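# Move six cart bottles into fridge, close door

## Task

Move all six bottles from the cart into the refrigerator, each left standing upright, and then close the refrigerator door completely. The task fails if a glass bottle drops any real distance, if the door is swung open or closed with a slam, or if the robot tips over or finishes leaning. At the end, release the gripper and move the robot away.

## Robot and tools

ROBOT. TidyBot++ has a single arm. The wheeled base is 0.54 m long, 0.50 m wide and 0.38 m tall and rides on four driven casters. On top sits a seven-joint arm with a two-finger gripper. The shoulder is 0.12 m ahead of the base centre and 0.68 m above the floor. Segment lengths are 0.42 m (upper arm), 0.31 m (forearm) and 0.31 m (wrist to hand point). The arm starts folded with the hand pointing down. In that posture the hand reaches up to 0.08 m beyond the base front and the elbow up to 1.15 m high. There are two cameras: base_camera on the base, and wrist_camera, which looks the way the hand points.

FRAMES. All positions are in metres. Base frame: origin on the floor below the base centre, x forward, y left, z up. hand_pose is reported in this frame. It is the point halfway between the finger pads. Its own z axis runs out along the fingers, and the fingers open and close along its y axis. The odometry frame is the base frame as it was at scene start. base_odometry only counts wheel turns, so slip looks like travel, and it drifts a few cm over many moves. Heading is in radians, positive to the left, from -3.142 to 3.142. base_tilt is in degrees, with forward and right positive.

move. Each call sends one action, built from base, joints, target and speeds. Every motion starts at once.
- base: one object for the single base. Each key is an offset from where the base last reported itself, taken along the base axes at that moment. translate_m is metres, forward positive, -2 to 2. strafe_m is metres, left positive, -2 to 2. rotate_rad is radians, counter-clockwise positive, -6.3 to 6.3. Base moves time out after 14 s.
- joints: one object of absolute targets, keyed by name, in radians. joint_1_rad turns the arm about vertical (positive is clockwise from above) and takes any angle. joint_2_rad is the shoulder, -2.249 to 2.249; 0 points the upper arm up and positive leans it forward. joint_3_rad takes any angle. joint_4_rad is the elbow, -2.579 to 2.579; with joint_3 at 3.14, negative bends the forearm forward. joint_5_rad takes any angle. joint_6_rad is the wrist, -2.099 to 2.099. joint_7_rad takes any angle and rolls the hand; at 1.57 with the hand down, the fingers open left and right. gripper_pos runs from 0 (open, pad gap about 85 mm) to 1 (closed); the gap is about 85 x (1 - gripper_pos) mm. Joints with unlimited angles go the short way round, so to turn further send steps smaller than half a turn.
- target: a single list of seven numbers [x, y, z, qw, qx, qy, qz]. It is an absolute hand pose in the base frame, in metres plus a unit quaternion. When target is used, joints may hold only gripper_pos.
- speeds: caps for this action only. translate_m and strafe_m take 0.05 to 0.5 m/s; if both are moving, give the cap under only one of them. rotate_rad takes 0.1 to 1.57 rad/s. gripper_pos can also be capped.
- blocking: true (the default) returns once everything is at rest. false returns in about 0.5 s while the motion continues.
- cameras: list of base_camera, wrist_camera, or all. Left out means all; [] means none.
An unknown key makes a call invalid, and an out-of-range value gets it refused. After a refusal, or after a stop you did not order, the remaining move, wait and finished_scene calls in that reply do not run.

Other tools. wait(seconds 0 to 10, cameras) lets time pass and reports state. stop(cameras) brakes all running motions. zoom_image(camera, region [x0, y0, x1, y1] in pixels, origin top-left, at most 504 x 504) enlarges part of that camera's latest image. read_manual(section "licences") only returns licence texts. finished_scene(scene = current scene number) ends the scene for good; the result must hold with the robot gone.

RESULTS. Lines include base_odometry, base_tilt, hand_pose, hand_target (the pose the joint targets would give), joint_positions, Motor temperatures (one per arm joint), motor_effort (percent of max, with the last action's peak in brackets), base_status, joint_status, hand_status, on_its_own, pictures (image order) and move. Status words: done, moving, off_target (at rest but away from the target, maybe still pushing), not_followed (withheld by a safety check), stopped, contact_stop, time_out, torque_fault, limit_stop_at_motor_heat. Warnings include "joint command not followed" with "cause:" (self-collision), "pose unreachable", "ARM HIT", MOTOR HOT and OVER-TEMPERATURE FAULT. A gripper sent to 1 that reads done is holding nothing; off_target means an object stopped the fingers.

HAND BEHAVIOUR. Poses usually land within about 3 cm. To fix one, add (wanted - measured) to the last target. To keep the hand still, resend hand_target rather than hand_pose. Held loads make the arm sag, and commanding a joint to its current reading can let it sink. A hand pointing down reaches at most about 0.94 m high, and only near the base. Low poses pointing forward close to the base often miss or drive the arm into the base. The arm does not avoid obstacles and keeps pushing, and nothing prevents it from hitting the base.

CAUTIONS. Lower each glass bottle until it rests on a surface before opening the fingers; never let one drop. Open and close the door slowly, using low speed caps. Avoid tipping: do not drive or turn while the arm is caught on something high, avoid reaching far out from the folded posture over nearby furniture, and avoid swinging a stretched arm sideways. Backing off straightens a slight lean. Torque sensors fault at 104.5 N m (joints 1 to 4) and 51.3 N m (joints 5 to 7); a fault freezes the arm for 10 s. Motors warn at 60 °C and fault at 75 °C, from holding loads, stretching out or pushing. Do not squeeze hard on something still resting on a surface, yank a held item, or swing loads fast. A blocked base keeps shoving. Loose objects may get an occasional small push.

Each tool is called after "Emit:" as a command line: name --argument value for each argument, lists and objects as JSON in quotes; but a table of rows of numbers goes row by row, as --pt "numbers of a row", without its own name.

## Session

Emit:
move

Scene clock: 0.00 s.
Motor temperatures (°C): [29 30 26 26 33 37 32]
base_odometry: x=+0.000 y=+0.000 heading=+0.000
base_tilt: forward=-0.3 right=+0.1
base_status: not commanded
joint_positions: joint_1_rad=+0.047 joint_2_rad=-0.343 joint_3_rad=+3.092 joint_4_rad=-2.503 joint_5_rad=-0.002 joint_6_rad=-0.862 joint_7_rad=+1.603 gripper_pos=+0.000
joint_status: not commanded
motor_effort: joint_1_rad=+1 joint_2_rad=+0 joint_3_rad=+0 joint_4_rad=+16 joint_5_rad=+0 joint_6_rad=+1 joint_7_rad=+0
hand_pose: x=+0.2757 y=+0.0002 z=+0.5941 quat_wxyz=(+0.009, +0.998, +0.016, +0.060) (m; base frame)
hand_target: x=+0.2765 y=+0.0002 z=+0.5946 quat_wxyz=(+0.009, +0.998, +0.016, +0.061) (m; base frame)
hand_status: not commanded
pictures: base_camera, wrist_camera
Images, in order (width x height): base_camera 644x364, wrist_camera 644x476.

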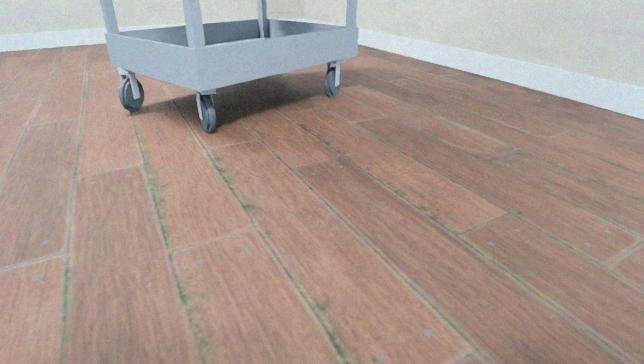

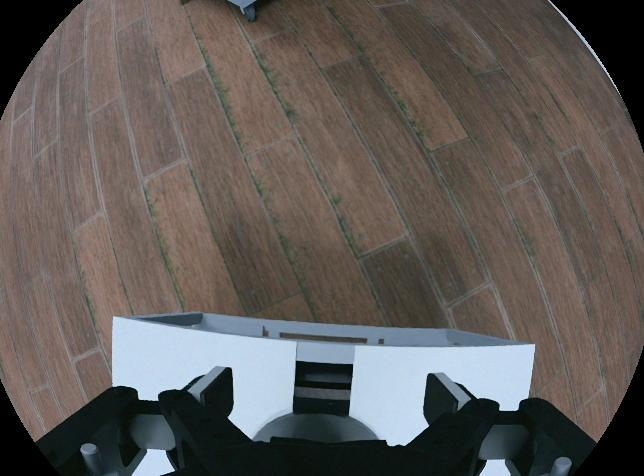

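Emit:
move --joints '{"joint_6_rad": 0.5}'

Emit:
move --base '{"rotate_rad": 1.2}'

Emit:
move --base '{"rotate_rad": 1.2}'

Emit:
move --base '{"rotate_rad": 1.2}'

Emit:
move --base '{"rotate_rad": 1.2}'

Scene clock: 2.60 s.
Motor temperatures (°C): [29 30 26 26 33 37 32]
move: done
base_odometry: x=+0.000 y=+0.000 heading=+0.000
base_tilt: forward=-0.3 right=+0.1
base_status: not commanded
joint_positions: joint_1_rad=+0.047 joint_2_rad=-0.343 joint_3_rad=+3.092 joint_4_rad=-2.504 joint_5_rad=-0.002 joint_6_rad=+0.462 joint_7_rad=+1.603 gripper_pos=+0.000
joint_status: all done
motor_effort: joint_1_rad=+0(1) joint_2_rad=-6(7) joint_3_rad=+1(1) joint_4_rad=+21(21) joint_5_rad=+0(1) joint_6_rad=+8(9) joint_7_rad=+0(1)
hand_pose: x=+0.5469 y=+0.0038 z=+0.8631 quat_wxyz=(+0.017, +0.751, +0.017, +0.660) (m; base frame)
hand_target: x=+0.5489 y=+0.0040 z=+0.8762 quat_wxyz=(+0.017, +0.737, +0.016, +0.675) (m; base frame)
hand_status: not commanded
pictures: base_camera, wrist_camera
Images, in order (width x height): base_camera 644x364, wrist_camera 644x476.

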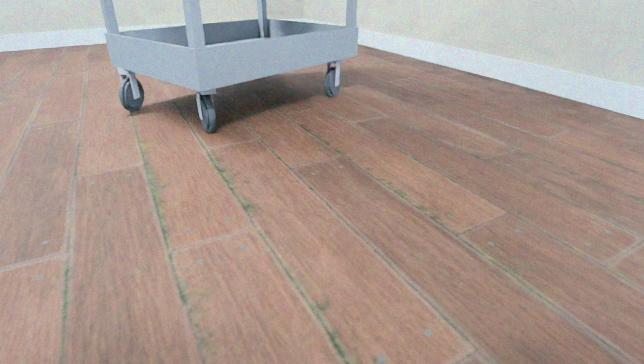

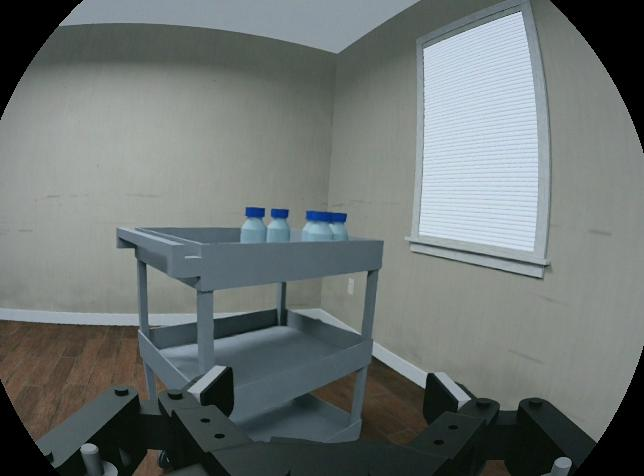

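Scene clock: 4.80 s.
Motor temperatures (°C): [29 30 26 26 33 37 32]
move: done
base_odometry: x=+0.000 y=+0.000 heading=+1.199
base_tilt: forward=-0.3 right=+0.1
base_status: done
joint_positions: joint_1_rad=+0.047 joint_2_rad=-0.343 joint_3_rad=+3.092 joint_4_rad=-2.504 joint_5_rad=-0.002 joint_6_rad=+0.463 joint_7_rad=+1.603 gripper_pos=+0.000
joint_status: not commanded
motor_effort: joint_1_rad=+0(2) joint_2_rad=-6(7) joint_3_rad=+1(3) joint_4_rad=+21(21) joint_5_rad=-1(2) joint_6_rad=+7(8) joint_7_rad=+0(1)
hand_pose: x=+0.5469 y=+0.0041 z=+0.8633 quat_wxyz=(+0.017, +0.750, +0.017, +0.660) (m; base frame)
hand_target: x=+0.5489 y=+0.0040 z=+0.8762 quat_wxyz=(+0.017, +0.737, +0.016, +0.675) (m; base frame)
hand_status: not commanded
pictures: base_camera, wrist_camera
Images, in order (width x height): base_camera 644x364, wrist_camera 644x476.

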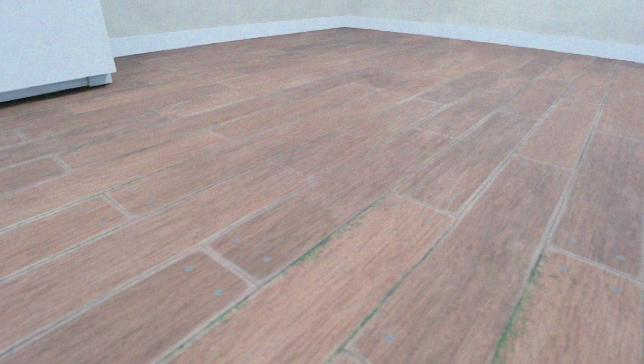

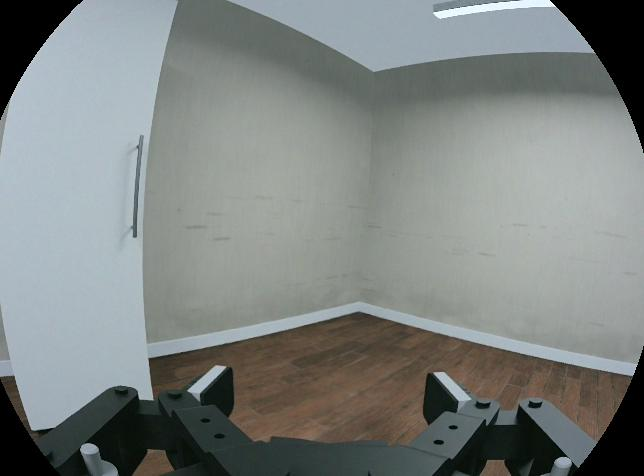

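Scene clock: 6.83 s.
Motor temperatures (°C): [29 30 26 26 33 37 32]
move: done
base_odometry: x=+0.000 y=+0.000 heading=+2.398
base_tilt: forward=-0.3 right=+0.1
base_status: done
joint_positions: joint_1_rad=+0.046 joint_2_rad=-0.343 joint_3_rad=+3.092 joint_4_rad=-2.504 joint_5_rad=-0.002 joint_6_rad=+0.463 joint_7_rad=+1.603 gripper_pos=+0.000
joint_status: not commanded
motor_effort: joint_1_rad=+1(2) joint_2_rad=-5(7) joint_3_rad=+1(2) joint_4_rad=+20(21) joint_5_rad=+0(1) joint_6_rad=+8(9) joint_7_rad=+1(1)
hand_pose: x=+0.5469 y=+0.0041 z=+0.8633 quat_wxyz=(+0.017, +0.750, +0.017, +0.660) (m; base frame)
hand_target: x=+0.5489 y=+0.0040 z=+0.8762 quat_wxyz=(+0.017, +0.737, +0.016, +0.675) (m; base frame)
hand_status: not commanded
pictures: base_camera, wrist_camera
Images, in order (width x height): base_camera 644x364, wrist_camera 644x476.

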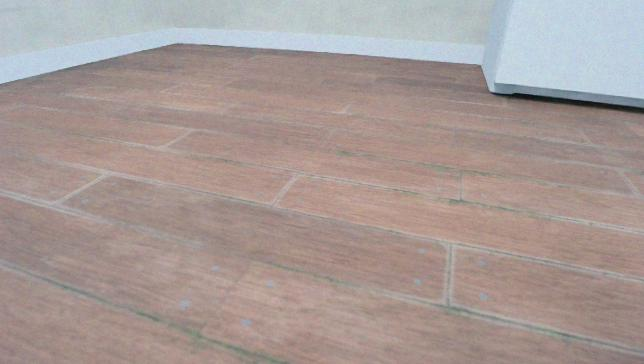

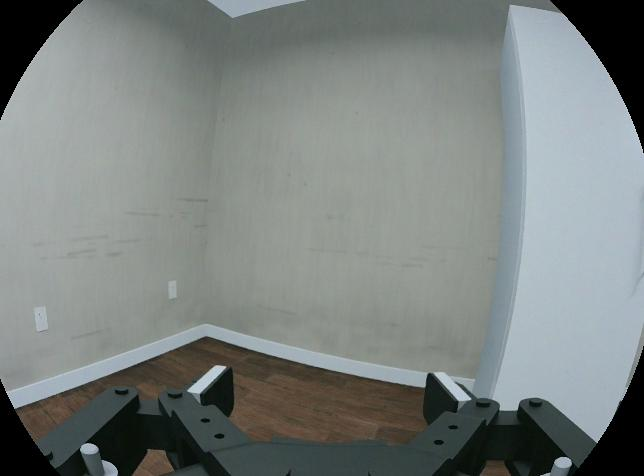

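Scene clock: 8.87 s.
Motor temperatures (°C): [29 30 26 26 33 37 32]
move: done
base_odometry: x=+0.000 y=+0.000 heading=-2.687
base_tilt: forward=-0.3 right=+0.1
base_status: done
joint_positions: joint_1_rad=+0.046 joint_2_rad=-0.343 joint_3_rad=+3.092 joint_4_rad=-2.504 joint_5_rad=-0.002 joint_6_rad=+0.463 joint_7_rad=+1.603 gripper_pos=+0.000
joint_status: not commanded
motor_effort: joint_1_rad=+0(2) joint_2_rad=-5(8) joint_3_rad=+1(2) joint_4_rad=+21(21) joint_5_rad=+0(1) joint_6_rad=+7(9) joint_7_rad=+0(1)
hand_pose: x=+0.5469 y=+0.0042 z=+0.8634 quat_wxyz=(+0.017, +0.750, +0.017, +0.660) (m; base frame)
hand_target: x=+0.5489 y=+0.0040 z=+0.8762 quat_wxyz=(+0.017, +0.737, +0.016, +0.675) (m; base frame)
hand_status: not commanded
pictures: base_camera, wrist_camera
Images, in order (width x height): base_camera 644x364, wrist_camera 644x476.

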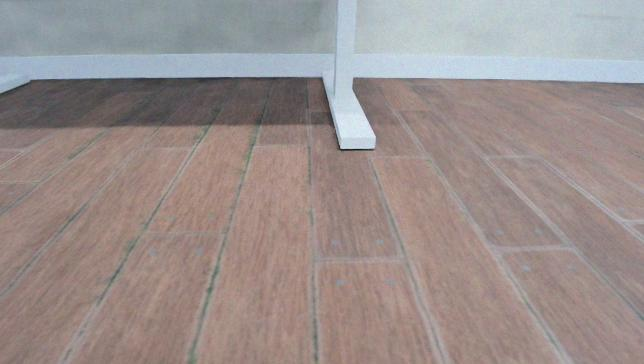

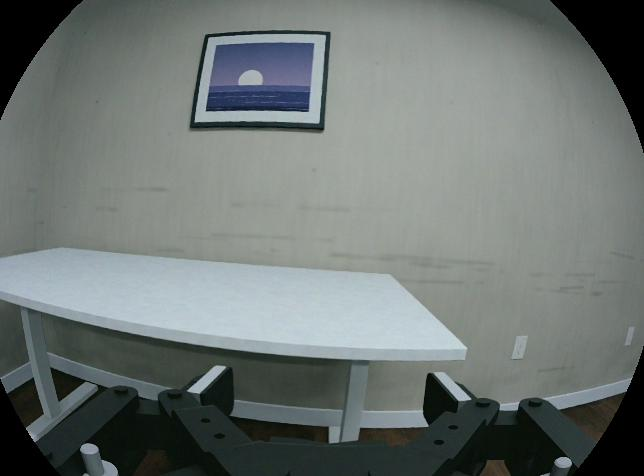

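Scene clock: 10.90 s.
Motor temperatures (°C): [29 30 26 26 33 37 32]
move: done
base_odometry: x=+0.000 y=+0.000 heading=-1.488
base_tilt: forward=-0.3 right=+0.1
base_status: done
joint_positions: joint_1_rad=+0.046 joint_2_rad=-0.343 joint_3_rad=+3.092 joint_4_rad=-2.504 joint_5_rad=-0.002 joint_6_rad=+0.463 joint_7_rad=+1.603 gripper_pos=+0.000
joint_status: not commanded
motor_effort: joint_1_rad=+1(2) joint_2_rad=-5(7) joint_3_rad=+1(3) joint_4_rad=+21(21) joint_5_rad=+0(1) joint_6_rad=+8(8) joint_7_rad=+0(1)
hand_pose: x=+0.5469 y=+0.0042 z=+0.8634 quat_wxyz=(+0.017, +0.750, +0.017, +0.660) (m; base frame)
hand_target: x=+0.5489 y=+0.0040 z=+0.8762 quat_wxyz=(+0.017, +0.737, +0.016, +0.675) (m; base frame)
hand_status: not commanded
pictures: base_camera, wrist_camera
Images, in order (width x height): base_camera 644x364, wrist_camera 644x476.

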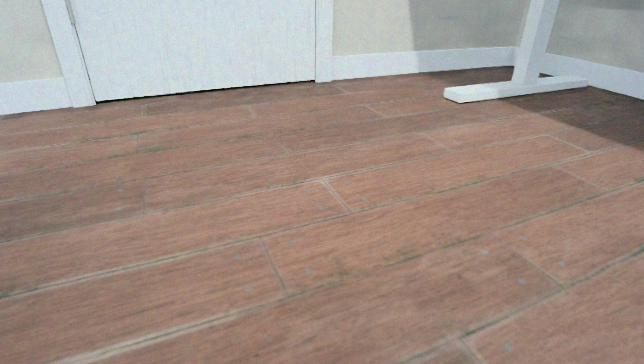

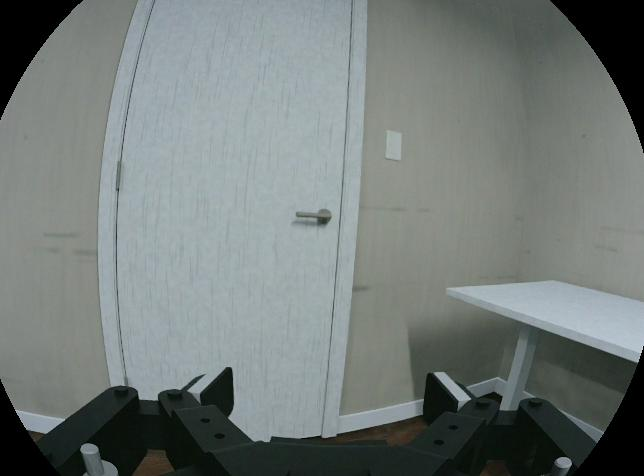

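Emit:
move --base '{"rotate_rad": -2.9}'

Scene clock: 14.53 s.
Motor temperatures (°C): [29 30 26 26 33 37 32]
move: done
base_odometry: x=+0.000 y=+0.000 heading=+1.896
base_tilt: forward=-0.3 right=+0.1
base_status: done
joint_positions: joint_1_rad=+0.046 joint_2_rad=-0.343 joint_3_rad=+3.092 joint_4_rad=-2.504 joint_5_rad=-0.002 joint_6_rad=+0.463 joint_7_rad=+1.603 gripper_pos=+0.000
joint_status: not commanded
motor_effort: joint_1_rad=+1(2) joint_2_rad=-6(8) joint_3_rad=+1(2) joint_4_rad=+21(21) joint_5_rad=+1(1) joint_6_rad=+7(8) joint_7_rad=+0(1)
hand_pose: x=+0.5469 y=+0.0044 z=+0.8634 quat_wxyz=(+0.017, +0.750, +0.017, +0.661) (m; base frame)
hand_target: x=+0.5489 y=+0.0040 z=+0.8762 quat_wxyz=(+0.017, +0.737, +0.016, +0.675) (m; base frame)
hand_status: not commanded
pictures: base_camera, wrist_camera
Images, in order (width x height): base_camera 644x364, wrist_camera 644x476.

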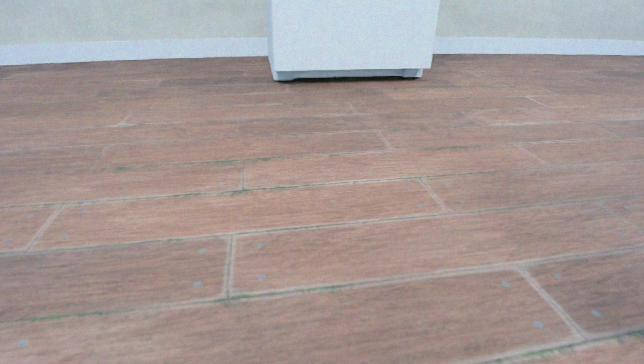

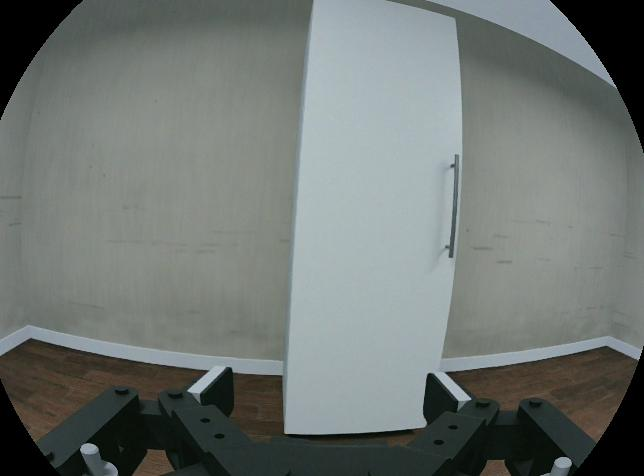

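Emit:
move --base '{"translate_m": 0.45, "strafe_m": -0.38, "rotate_rad": 0.24}'

Scene clock: 20.27 s.
Motor temperatures (°C): [29 30 26 26 33 37 32]
move: done
base_odometry: x=+0.216 y=+0.548 heading=+2.137
base_tilt: forward=-0.3 right=+0.1
base_status: done
joint_positions: joint_1_rad=+0.046 joint_2_rad=-0.344 joint_3_rad=+3.092 joint_4_rad=-2.504 joint_5_rad=-0.002 joint_6_rad=+0.464 joint_7_rad=+1.603 gripper_pos=+0.000
joint_status: not commanded
motor_effort: joint_1_rad=+0(2) joint_2_rad=-6(8) joint_3_rad=+0(3) joint_4_rad=+21(22) joint_5_rad=+0(1) joint_6_rad=+7(9) joint_7_rad=+1(1)
hand_pose: x=+0.5468 y=+0.0044 z=+0.8642 quat_wxyz=(+0.017, +0.750, +0.017, +0.661) (m; base frame)
hand_target: x=+0.5489 y=+0.0040 z=+0.8762 quat_wxyz=(+0.017, +0.737, +0.016, +0.675) (m; base frame)
hand_status: not commanded
pictures: base_camera, wrist_camera
Images, in order (width x height): base_camera 644x364, wrist_camera 644x476.

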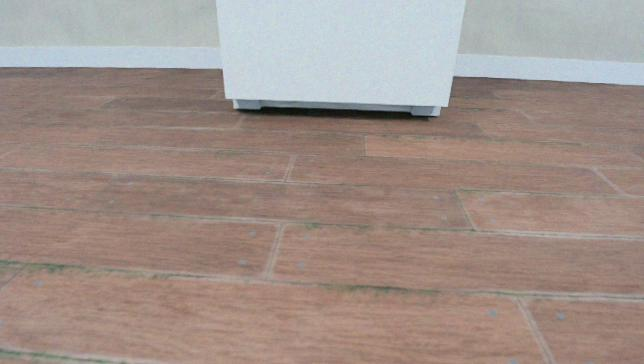

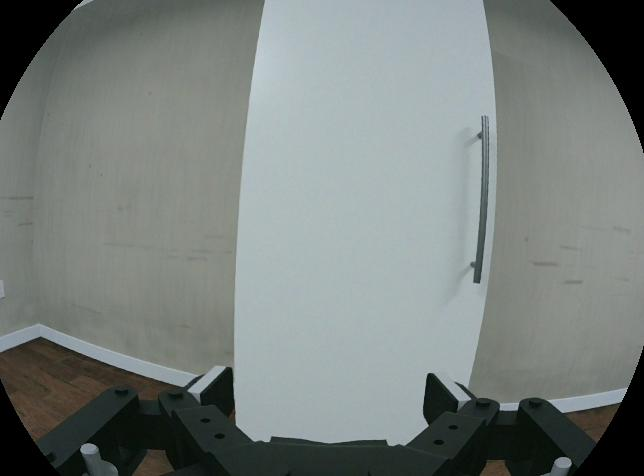

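Emit:
move --base '{"strafe_m": -0.3, "translate_m": 0.1, "rotate_rad": -0.116}' --joints '{"joint_6_rad": 0.62}'

Scene clock: 23.97 s.
Motor temperatures (°C): [29 30 26 26 33 37 32]
move: done
base_odometry: x=+0.416 y=+0.793 heading=+2.020
base_tilt: forward=-0.3 right=+0.1
base_status: done
joint_positions: joint_1_rad=+0.046 joint_2_rad=-0.345 joint_3_rad=+3.092 joint_4_rad=-2.505 joint_5_rad=-0.002 joint_6_rad=+0.600 joint_7_rad=+1.603 gripper_pos=+0.000
joint_status: all done
motor_effort: joint_1_rad=+0(2) joint_2_rad=-6(9) joint_3_rad=+1(4) joint_4_rad=+21(23) joint_5_rad=+0(1) joint_6_rad=+8(9) joint_7_rad=+0(1)
hand_pose: x=+0.5490 y=+0.0049 z=+0.9060 quat_wxyz=(+0.017, +0.703, +0.017, +0.711) (m; base frame)
hand_target: x=+0.5499 y=+0.0045 z=+0.9136 quat_wxyz=(+0.018, +0.695, +0.016, +0.718) (m; base frame)
hand_status: not commanded
pictures: base_camera, wrist_camera
Images, in order (width x height): base_camera 644x364, wrist_camera 644x476.

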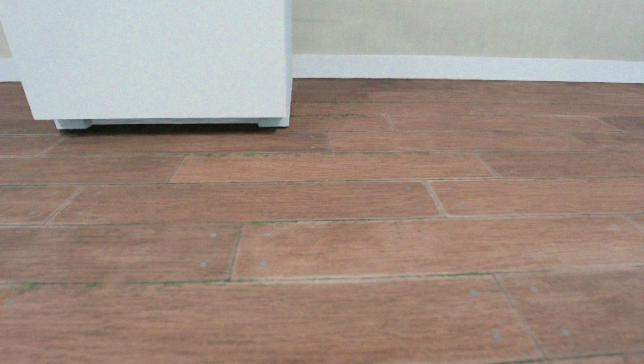

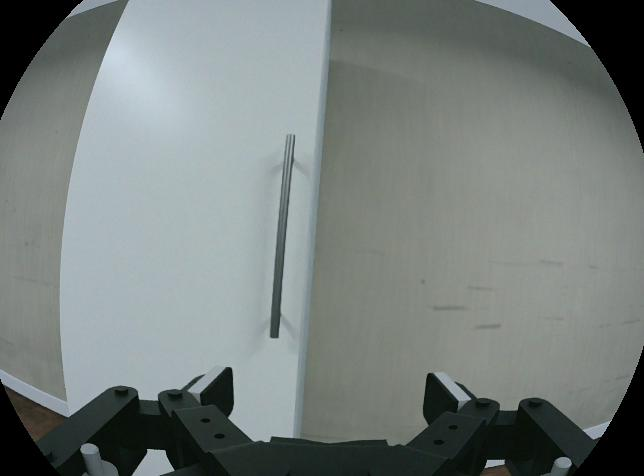

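Emit:
move --base '{"strafe_m": 0.05, "translate_m": 0.3}' --joints '{"joint_7_rad": 1.545}'

Scene clock: 27.93 s.
Motor temperatures (°C): [29 30 26 26 33 37 32]
move: done
base_odometry: x=+0.241 y=+1.042 heading=+2.019
base_tilt: forward=-0.3 right=+0.1
base_status: done
joint_positions: joint_1_rad=+0.046 joint_2_rad=-0.340 joint_3_rad=+3.092 joint_4_rad=-2.505 joint_5_rad=-0.002 joint_6_rad=+0.600 joint_7_rad=+1.558 gripper_pos=+0.000
joint_status: all done
motor_effort: joint_1_rad=+1(1) joint_2_rad=-6(8) joint_3_rad=+1(2) joint_4_rad=+21(22) joint_5_rad=+0(1) joint_6_rad=+8(9) joint_7_rad=+0(1)
hand_pose: x=+0.5500 y=+0.0048 z=+0.9041 quat_wxyz=(+0.001, +0.705, +0.001, +0.709) (m; base frame)
hand_target: x=+0.5499 y=+0.0045 z=+0.9136 quat_wxyz=(-0.003, +0.696, -0.004, +0.718) (m; base frame)
hand_status: not commanded
pictures: base_camera, wrist_camera
Images, in order (width x height): base_camera 644x364, wrist_camera 644x476.

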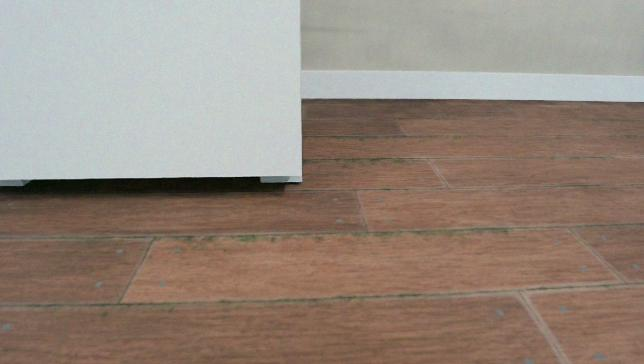

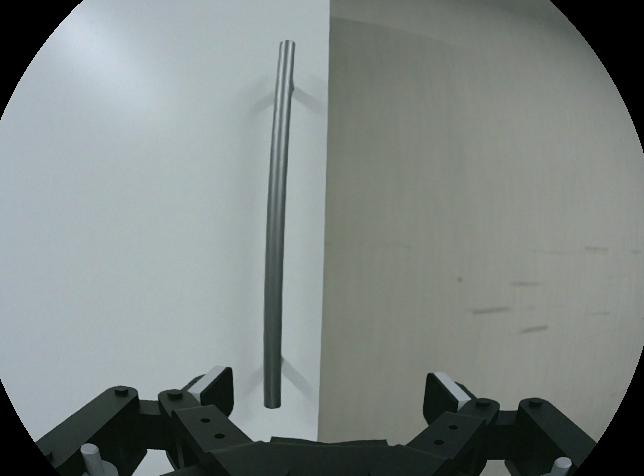

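Emit:
move --base '{"strafe_m": 0.058, "translate_m": 0.12}' --joints '{"joint_7_rad": 1.52}'

Scene clock: 29.80 s.
Motor temperatures (°C): [29 30 26 26 33 37 32]
move: done
base_odometry: x=+0.136 y=+1.126 heading=+2.019
base_tilt: forward=-0.3 right=+0.1
base_status: done
joint_positions: joint_1_rad=+0.046 joint_2_rad=-0.340 joint_3_rad=+3.092 joint_4_rad=-2.505 joint_5_rad=-0.002 joint_6_rad=+0.600 joint_7_rad=+1.542 gripper_pos=+0.000
joint_status: all done
motor_effort: joint_1_rad=+1(1) joint_2_rad=-6(9) joint_3_rad=+1(2) joint_4_rad=+21(22) joint_5_rad=-1(1) joint_6_rad=+8(9) joint_7_rad=+0(1)
hand_pose: x=+0.5501 y=+0.0048 z=+0.9039 quat_wxyz=(-0.005, +0.705, -0.005, +0.709) (m; base frame)
hand_target: x=+0.5499 y=+0.0045 z=+0.9136 quat_wxyz=(-0.012, +0.696, -0.013, +0.718) (m; base frame)
hand_status: not commanded
pictures: base_camera, wrist_camera
Images, in order (width x height): base_camera 644x364, wrist_camera 644x476.

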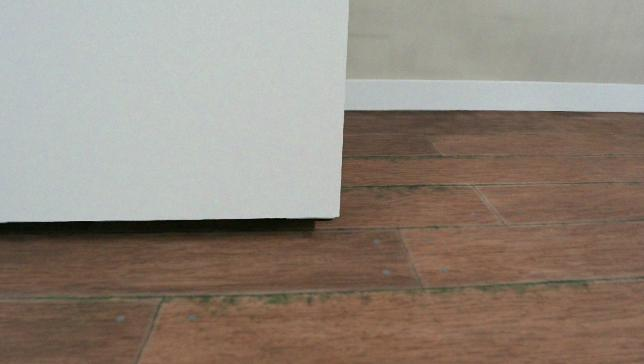

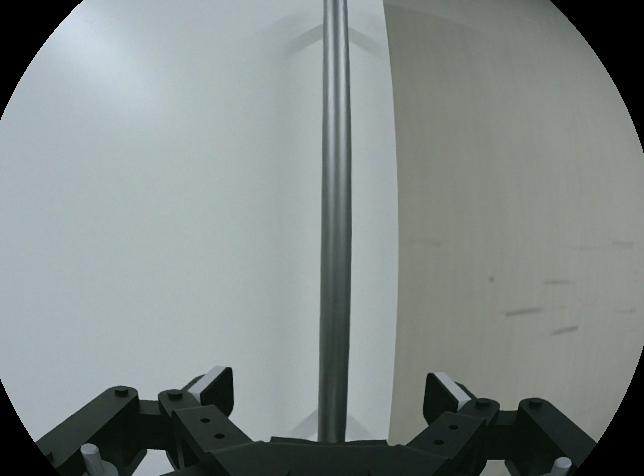

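Emit:
move --base '{"translate_m": 0.085}' --speeds '{"translate_m": 0.1}'

Scene clock: 31.63 s.
Motor temperatures (°C): [29 30 26 26 33 37 32]
move: done
base_odometry: x=+0.099 y=+1.202 heading=+2.019
base_tilt: forward=-0.3 right=+0.1
base_status: done
joint_positions: joint_1_rad=+0.046 joint_2_rad=-0.343 joint_3_rad=+3.092 joint_4_rad=-2.505 joint_5_rad=-0.002 joint_6_rad=+0.600 joint_7_rad=+1.542 gripper_pos=+0.000
joint_status: not commanded
motor_effort: joint_1_rad=+1(2) joint_2_rad=-5(9) joint_3_rad=+0(2) joint_4_rad=+21(22) joint_5_rad=+0(1) joint_6_rad=+8(9) joint_7_rad=+0(1)
hand_pose: x=+0.5493 y=+0.0048 z=+0.9054 quat_wxyz=(-0.005, +0.704, -0.005, +0.710) (m; base frame)
hand_target: x=+0.5499 y=+0.0045 z=+0.9136 quat_wxyz=(-0.012, +0.696, -0.013, +0.718) (m; base frame)
hand_status: not commanded
pictures: base_camera, wrist_camera
Images, in order (width x height): base_camera 644x364, wrist_camera 644x476.

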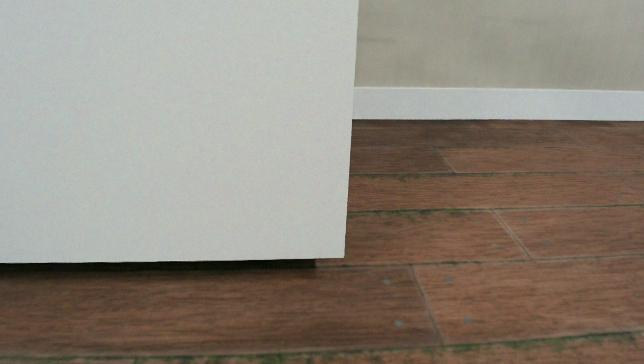

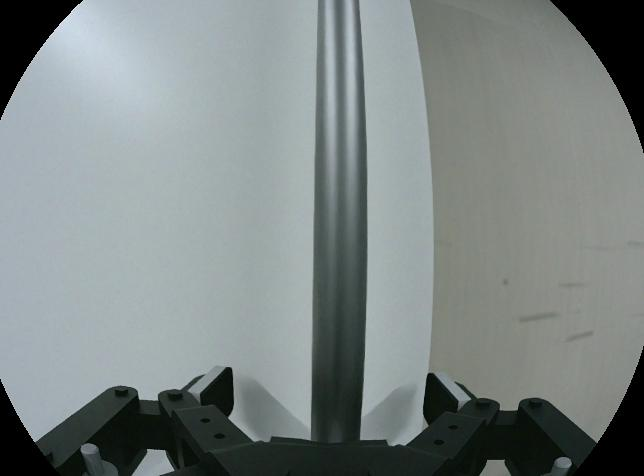

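Emit:
move --base '{"translate_m": -0.02}' --speeds '{"translate_m": 0.1}'

Emit:
move --joints '{"gripper_pos": 0.8}'

Scene clock: 32.87 s.
Motor temperatures (°C): [29 30 26 26 33 37 32]
move: done
base_odometry: x=+0.108 y=+1.184 heading=+2.019
base_tilt: forward=-0.3 right=+0.1
base_status: done
joint_positions: joint_1_rad=+0.046 joint_2_rad=-0.349 joint_3_rad=+3.092 joint_4_rad=-2.505 joint_5_rad=-0.002 joint_6_rad=+0.600 joint_7_rad=+1.542 gripper_pos=+0.000
joint_status: not commanded
motor_effort: joint_1_rad=+1(2) joint_2_rad=-5(8) joint_3_rad=+1(2) joint_4_rad=+21(22) joint_5_rad=+0(1) joint_6_rad=+8(8) joint_7_rad=+1(1)
hand_pose: x=+0.5480 y=+0.0049 z=+0.9078 quat_wxyz=(-0.005, +0.702, -0.005, +0.712) (m; base frame)
hand_target: x=+0.5499 y=+0.0045 z=+0.9136 quat_wxyz=(-0.012, +0.696, -0.013, +0.718) (m; base frame)
hand_status: not commanded
pictures: base_camera, wrist_camera
Images, in order (width x height): base_camera 644x364, wrist_camera 644x476.

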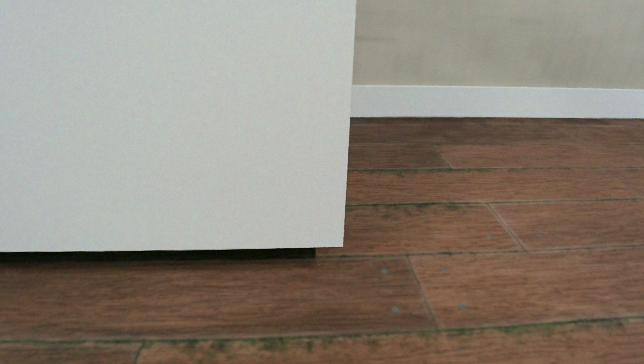

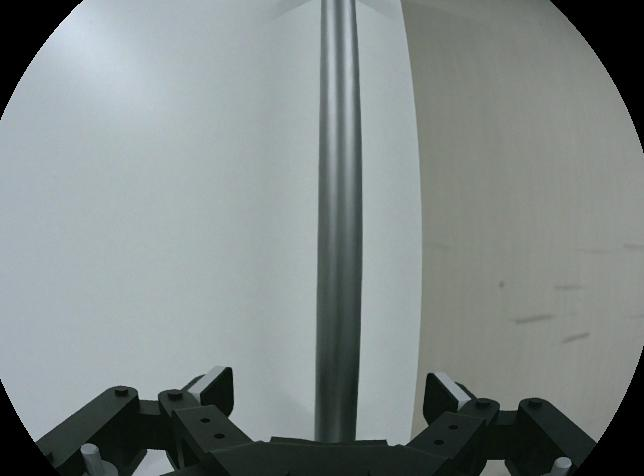

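Scene clock: 34.00 s.
Motor temperatures (°C): [29 30 26 26 33 37 32]
move: done
base_odometry: x=+0.108 y=+1.184 heading=+2.019
base_tilt: forward=-0.3 right=+0.1
base_status: not commanded
joint_positions: joint_1_rad=+0.050 joint_2_rad=-0.349 joint_3_rad=+3.094 joint_4_rad=-2.505 joint_5_rad=-0.002 joint_6_rad=+0.600 joint_7_rad=+1.542 gripper_pos=+0.800
joint_status: all done
motor_effort: joint_1_rad=+0(3) joint_2_rad=-5(7) joint_3_rad=+0(4) joint_4_rad=+21(22) joint_5_rad=+1(2) joint_6_rad=+8(9) joint_7_rad=+0(1)
hand_pose: x=+0.5480 y=+0.0026 z=+0.9078 quat_wxyz=(-0.003, +0.702, -0.007, +0.712) (m; base frame)
hand_target: x=+0.5499 y=+0.0045 z=+0.9136 quat_wxyz=(-0.012, +0.696, -0.013, +0.718) (m; base frame)
hand_status: not commanded
pictures: base_camera, wrist_camera
Images, in order (width x height): base_camera 644x364, wrist_camera 644x476.

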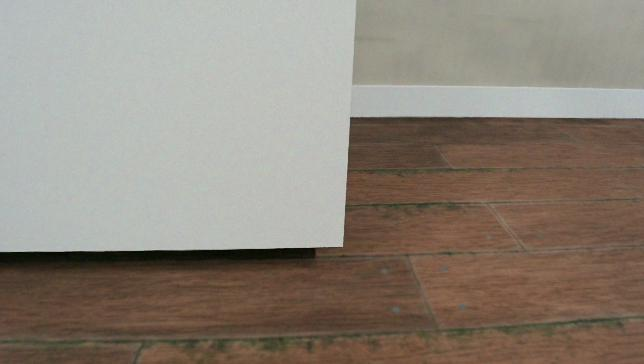

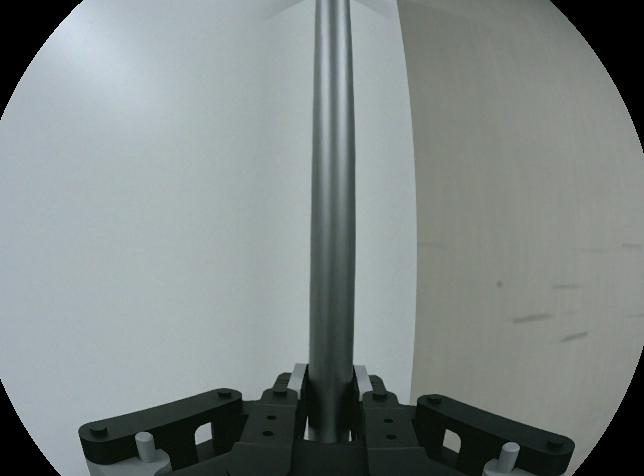

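Emit:
move --joints '{"gripper_pos": 0.92}' --cameras '[]'

Emit:
move --base '{"translate_m": -0.026, "strafe_m": 0.032, "rotate_rad": -0.05}' --speeds '{"translate_m": 0.06, "rotate_rad": 0.1}'

Scene clock: 36.97 s.
Motor temperatures (°C): [29 30 26 26 33 37 32]
move: off_target
base_odometry: x=+0.108 y=+1.184 heading=+2.019
base_tilt: forward=-0.3 right=+0.1
base_status: not commanded
joint_positions: joint_1_rad=+0.050 joint_2_rad=-0.350 joint_3_rad=+3.094 joint_4_rad=-2.506 joint_5_rad=-0.002 joint_6_rad=+0.600 joint_7_rad=+1.542 gripper_pos=+0.837
joint_status: gripper_pos off_target (ended at +0.837, target +0.920)
motor_effort: joint_1_rad=+0(2) joint_2_rad=-4(6) joint_3_rad=+0(2) joint_4_rad=+21(24) joint_5_rad=+0(2) joint_6_rad=+7(9) joint_7_rad=-1(1)
hand_pose: x=+0.5477 y=+0.0023 z=+0.9078 quat_wxyz=(-0.003, +0.702, -0.007, +0.712) (m; base frame)
hand_target: x=+0.5499 y=+0.0045 z=+0.9136 quat_wxyz=(-0.012, +0.696, -0.013, +0.718) (m; base frame)
hand_status: not commanded
pictures: none
No camera images: "cameras" was empty.

Scene clock: 38.10 s.
Motor temperatures (°C): [29 30 26 26 33 37 32]
move: done
base_odometry: x=+0.090 y=+1.147 heading=+1.969
base_tilt: forward=-0.3 right=+0.1
base_status: done
joint_positions: joint_1_rad=+0.052 joint_2_rad=-0.287 joint_3_rad=+3.097 joint_4_rad=-2.457 joint_5_rad=-0.002 joint_6_rad=+0.600 joint_7_rad=+1.542 gripper_pos=+0.838
joint_status: not commanded
motor_effort: joint_1_rad=+0(5) joint_2_rad=-19(22) joint_3_rad=+0(5) joint_4_rad=+9(20) joint_5_rad=-1(4) joint_6_rad=+7(8) joint_7_rad=-1(1)
hand_pose: x=+0.5704 y=+0.0000 z=+0.9082 quat_wxyz=(-0.003, +0.707, -0.010, +0.707) (m; base frame)
hand_target: x=+0.5499 y=+0.0045 z=+0.9136 quat_wxyz=(-0.012, +0.696, -0.013, +0.718) (m; base frame)
hand_status: not commanded
pictures: base_camera, wrist_camera
Images, in order (width x height): base_camera 644x364, wrist_camera 644x476.

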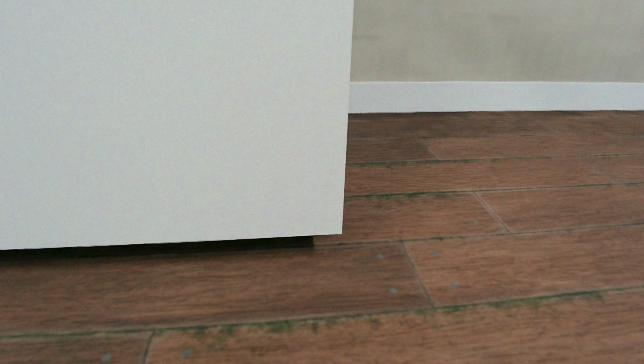

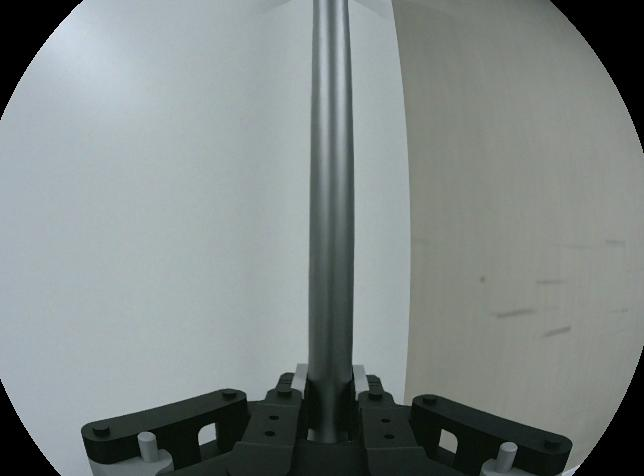

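Emit:
move --base '{"translate_m": -0.02, "strafe_m": 0.01, "rotate_rad": -0.02}' --speeds '{"translate_m": 0.05, "rotate_rad": 0.1}'

Emit:
move --base '{"translate_m": -0.02, "strafe_m": 0.01, "rotate_rad": -0.02}' --speeds '{"translate_m": 0.05, "rotate_rad": 0.1}'

Scene clock: 39.43 s.
Motor temperatures (°C): [29 30 26 26 33 37 32]
move: done
base_odometry: x=+0.088 y=+1.124 heading=+1.949
base_tilt: forward=-0.3 right=+0.1
base_status: done
joint_positions: joint_1_rad=+0.049 joint_2_rad=-0.334 joint_3_rad=+3.093 joint_4_rad=-2.493 joint_5_rad=-0.002 joint_6_rad=+0.600 joint_7_rad=+1.542 gripper_pos=+0.838
joint_status: not commanded
motor_effort: joint_1_rad=+0(5) joint_2_rad=-8(26) joint_3_rad=+0(5) joint_4_rad=+18(21) joint_5_rad=+0(4) joint_6_rad=+7(9) joint_7_rad=-1(1)
hand_pose: x=+0.5533 y=+0.0033 z=+0.9082 quat_wxyz=(-0.004, +0.703, -0.006, +0.711) (m; base frame)
hand_target: x=+0.5499 y=+0.0045 z=+0.9136 quat_wxyz=(-0.012, +0.696, -0.013, +0.718) (m; base frame)
hand_status: not commanded
pictures: base_camera, wrist_camera
Images, in order (width x height): base_camera 644x364, wrist_camera 644x476.

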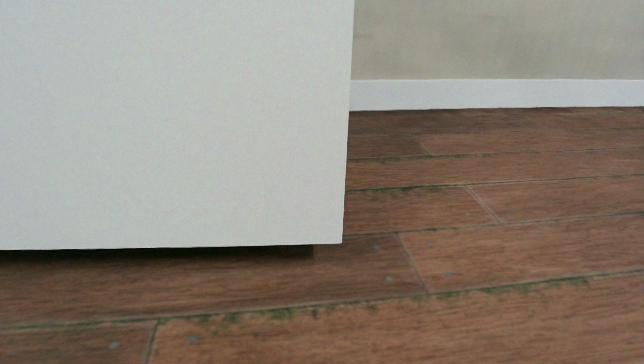

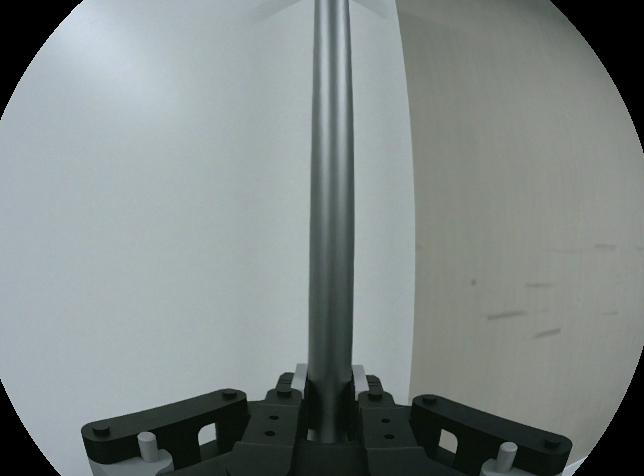

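Scene clock: 40.33 s.
Motor temperatures (°C): [29 30 26 26 33 37 32]
move: done
base_odometry: x=+0.086 y=+1.102 heading=+1.928
base_tilt: forward=-0.3 right=+0.1
base_status: done
joint_positions: joint_1_rad=+0.046 joint_2_rad=-0.329 joint_3_rad=+3.089 joint_4_rad=-2.489 joint_5_rad=-0.001 joint_6_rad=+0.601 joint_7_rad=+1.542 gripper_pos=+0.838
joint_status: not commanded
motor_effort: joint_1_rad=+0(6) joint_2_rad=-9(14) joint_3_rad=+1(7) joint_4_rad=+17(20) joint_5_rad=-1(4) joint_6_rad=+7(8) joint_7_rad=-1(1)
hand_pose: x=+0.5553 y=+0.0065 z=+0.9085 quat_wxyz=(-0.006, +0.703, -0.004, +0.711) (m; base frame)
hand_target: x=+0.5499 y=+0.0045 z=+0.9136 quat_wxyz=(-0.012, +0.696, -0.013, +0.718) (m; base frame)
hand_status: not commanded
pictures: base_camera, wrist_camera
Images, in order (width x height): base_camera 644x364, wrist_camera 644x476.

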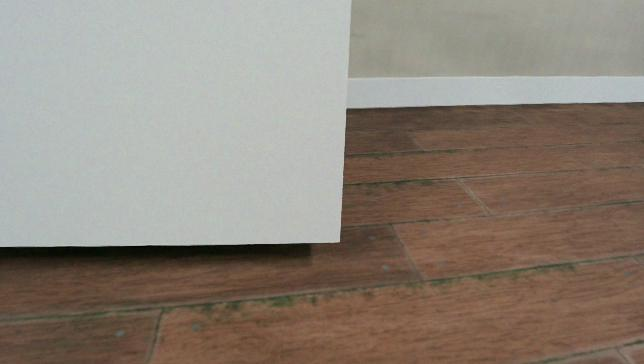

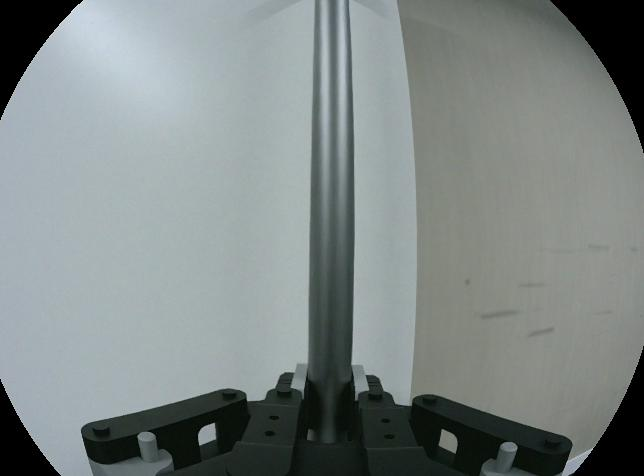

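Emit:
move --base '{"translate_m": -0.069, "strafe_m": 0.092, "rotate_rad": -0.14}' --speeds '{"translate_m": 0.12, "rotate_rad": 0.14}' --cameras '[]'

Emit:
move --base '{"translate_m": -0.069, "strafe_m": 0.092, "rotate_rad": -0.14}' --speeds '{"translate_m": 0.12, "rotate_rad": 0.14}'

Scene clock: 42.40 s.
Motor temperatures (°C): [29 30 26 26 33 37 32]
move: done
base_odometry: x=+0.024 y=+1.005 heading=+1.788
base_tilt: forward=-0.3 right=+0.1
base_status: done
joint_positions: joint_1_rad=+0.051 joint_2_rad=-0.328 joint_3_rad=+3.092 joint_4_rad=-2.487 joint_5_rad=-0.001 joint_6_rad=+0.601 joint_7_rad=+1.542 gripper_pos=+0.838
joint_status: not commanded
motor_effort: joint_1_rad=-1(5) joint_2_rad=-8(13) joint_3_rad=-1(5) joint_4_rad=+19(20) joint_5_rad=+0(3) joint_6_rad=+8(9) joint_7_rad=-1(2)
hand_pose: x=+0.5559 y=+0.0032 z=+0.9093 quat_wxyz=(-0.003, +0.703, -0.006, +0.712) (m; base frame)
hand_target: x=+0.5499 y=+0.0045 z=+0.9136 quat_wxyz=(-0.012, +0.696, -0.013, +0.718) (m; base frame)
hand_status: not commanded
pictures: none
No camera images: "cameras" was empty.

Scene clock: 43.93 s.
Motor temperatures (°C): [29 30 26 26 33 37 32]
move: done
base_odometry: x=-0.050 y=+0.918 heading=+1.648
base_tilt: forward=-0.3 right=+0.1
base_status: done
joint_positions: joint_1_rad=+0.056 joint_2_rad=-0.328 joint_3_rad=+3.095 joint_4_rad=-2.486 joint_5_rad=-0.001 joint_6_rad=+0.602 joint_7_rad=+1.542 gripper_pos=+0.838
joint_status: not commanded
motor_effort: joint_1_rad=-2(6) joint_2_rad=-9(13) joint_3_rad=-2(6) joint_4_rad=+19(20) joint_5_rad=+1(3) joint_6_rad=+8(9) joint_7_rad=-1(2)
hand_pose: x=+0.5561 y=-0.0009 z=+0.9102 quat_wxyz=(-0.001, +0.702, -0.010, +0.712) (m; base frame)
hand_target: x=+0.5499 y=+0.0045 z=+0.9136 quat_wxyz=(-0.012, +0.696, -0.013, +0.718) (m; base frame)
hand_status: not commanded
pictures: base_camera, wrist_camera
Images, in order (width x height): base_camera 644x364, wrist_camera 644x476.

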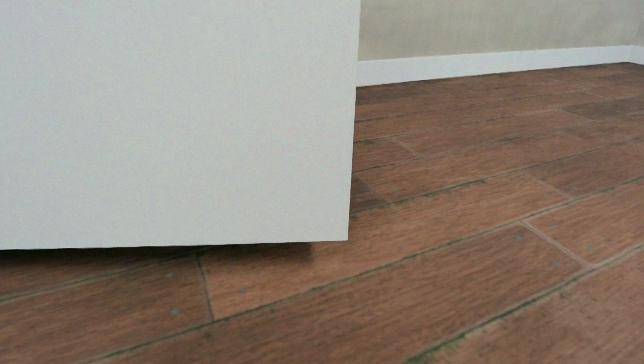

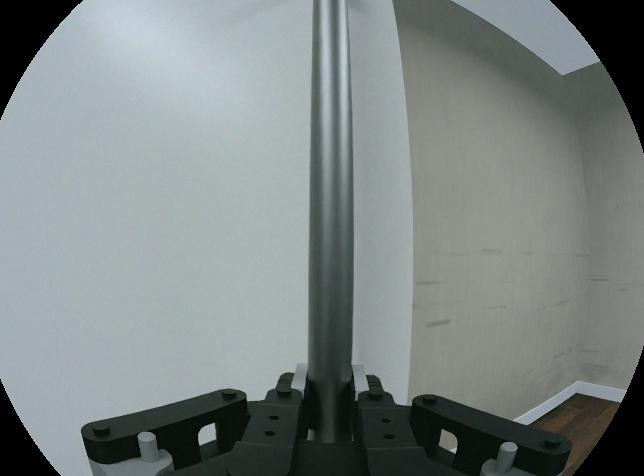

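Emit:
move --base '{"translate_m": -0.069, "strafe_m": 0.088, "rotate_rad": -0.14}' --speeds '{"translate_m": 0.12, "rotate_rad": 0.14}' --cameras '[]'

Emit:
move --base '{"translate_m": -0.069, "strafe_m": 0.089, "rotate_rad": -0.14}' --speeds '{"translate_m": 0.12, "rotate_rad": 0.14}' --cameras '[]'

Emit:
move --base '{"translate_m": -0.069, "strafe_m": 0.089, "rotate_rad": -0.14}' --speeds '{"translate_m": 0.12, "rotate_rad": 0.14}'

Scene clock: 46.10 s.
Motor temperatures (°C): [29 30 26 26 33 37 32]
move: done
base_odometry: x=-0.133 y=+0.842 heading=+1.508
base_tilt: forward=-0.3 right=+0.1
base_status: done
joint_positions: joint_1_rad=+0.056 joint_2_rad=-0.330 joint_3_rad=+3.098 joint_4_rad=-2.486 joint_5_rad=-0.001 joint_6_rad=+0.602 joint_7_rad=+1.542 gripper_pos=+0.838
joint_status: not commanded
motor_effort: joint_1_rad=+0(6) joint_2_rad=-8(13) joint_3_rad=-1(6) joint_4_rad=+19(20) joint_5_rad=+0(3) joint_6_rad=+8(8) joint_7_rad=-2(2)
hand_pose: x=+0.5556 y=-0.0018 z=+0.9110 quat_wxyz=(+0.000, +0.701, -0.011, +0.713) (m; base frame)
hand_target: x=+0.5499 y=+0.0045 z=+0.9136 quat_wxyz=(-0.012, +0.696, -0.013, +0.718) (m; base frame)
hand_status: not commanded
pictures: none
No camera images: "cameras" was empty.

Scene clock: 47.60 s.
Motor temperatures (°C): [29 30 26 26 33 37 32]
move: done
base_odometry: x=-0.226 y=+0.779 heading=+1.368
base_tilt: forward=-0.3 right=+0.1
base_status: done
joint_positions: joint_1_rad=+0.058 joint_2_rad=-0.331 joint_3_rad=+3.100 joint_4_rad=-2.486 joint_5_rad=-0.001 joint_6_rad=+0.603 joint_7_rad=+1.542 gripper_pos=+0.838
joint_status: not commanded
motor_effort: joint_1_rad=-1(7) joint_2_rad=-8(13) joint_3_rad=+0(7) joint_4_rad=+19(20) joint_5_rad=+0(3) joint_6_rad=+8(9) joint_7_rad=-2(2)
hand_pose: x=+0.5553 y=-0.0038 z=+0.9118 quat_wxyz=(+0.001, +0.701, -0.012, +0.714) (m; base frame)
hand_target: x=+0.5499 y=+0.0045 z=+0.9136 quat_wxyz=(-0.012, +0.696, -0.013, +0.718) (m; base frame)
hand_status: not commanded
pictures: none
No camera images: "cameras" was empty.

Scene clock: 49.10 s.
Motor temperatures (°C): [29 30 26 26 33 37 32]
move: done
base_odometry: x=-0.327 y=+0.729 heading=+1.228
base_tilt: forward=-0.3 right=+0.1
base_status: done
joint_positions: joint_1_rad=+0.062 joint_2_rad=-0.333 joint_3_rad=+3.102 joint_4_rad=-2.487 joint_5_rad=-0.001 joint_6_rad=+0.604 joint_7_rad=+1.542 gripper_pos=+0.838
joint_status: not commanded
motor_effort: joint_1_rad=-1(8) joint_2_rad=-7(12) joint_3_rad=-1(8) joint_4_rad=+20(20) joint_5_rad=+0(4) joint_6_rad=+8(9) joint_7_rad=-1(2)
hand_pose: x=+0.5548 y=-0.0063 z=+0.9125 quat_wxyz=(+0.003, +0.700, -0.014, +0.714) (m; base frame)
hand_target: x=+0.5499 y=+0.0045 z=+0.9136 quat_wxyz=(-0.012, +0.696, -0.013, +0.718) (m; base frame)
hand_status: not commanded
pictures: base_camera, wrist_camera
Images, in order (width x height): base_camera 644x364, wrist_camera 644x476.

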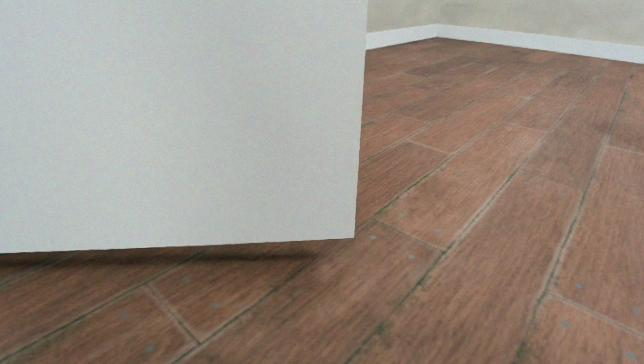

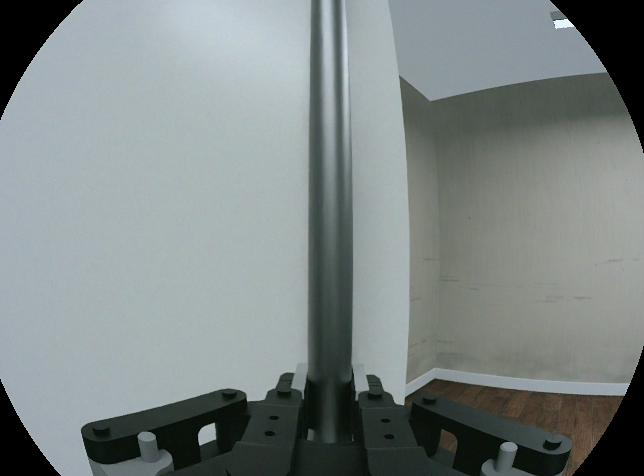

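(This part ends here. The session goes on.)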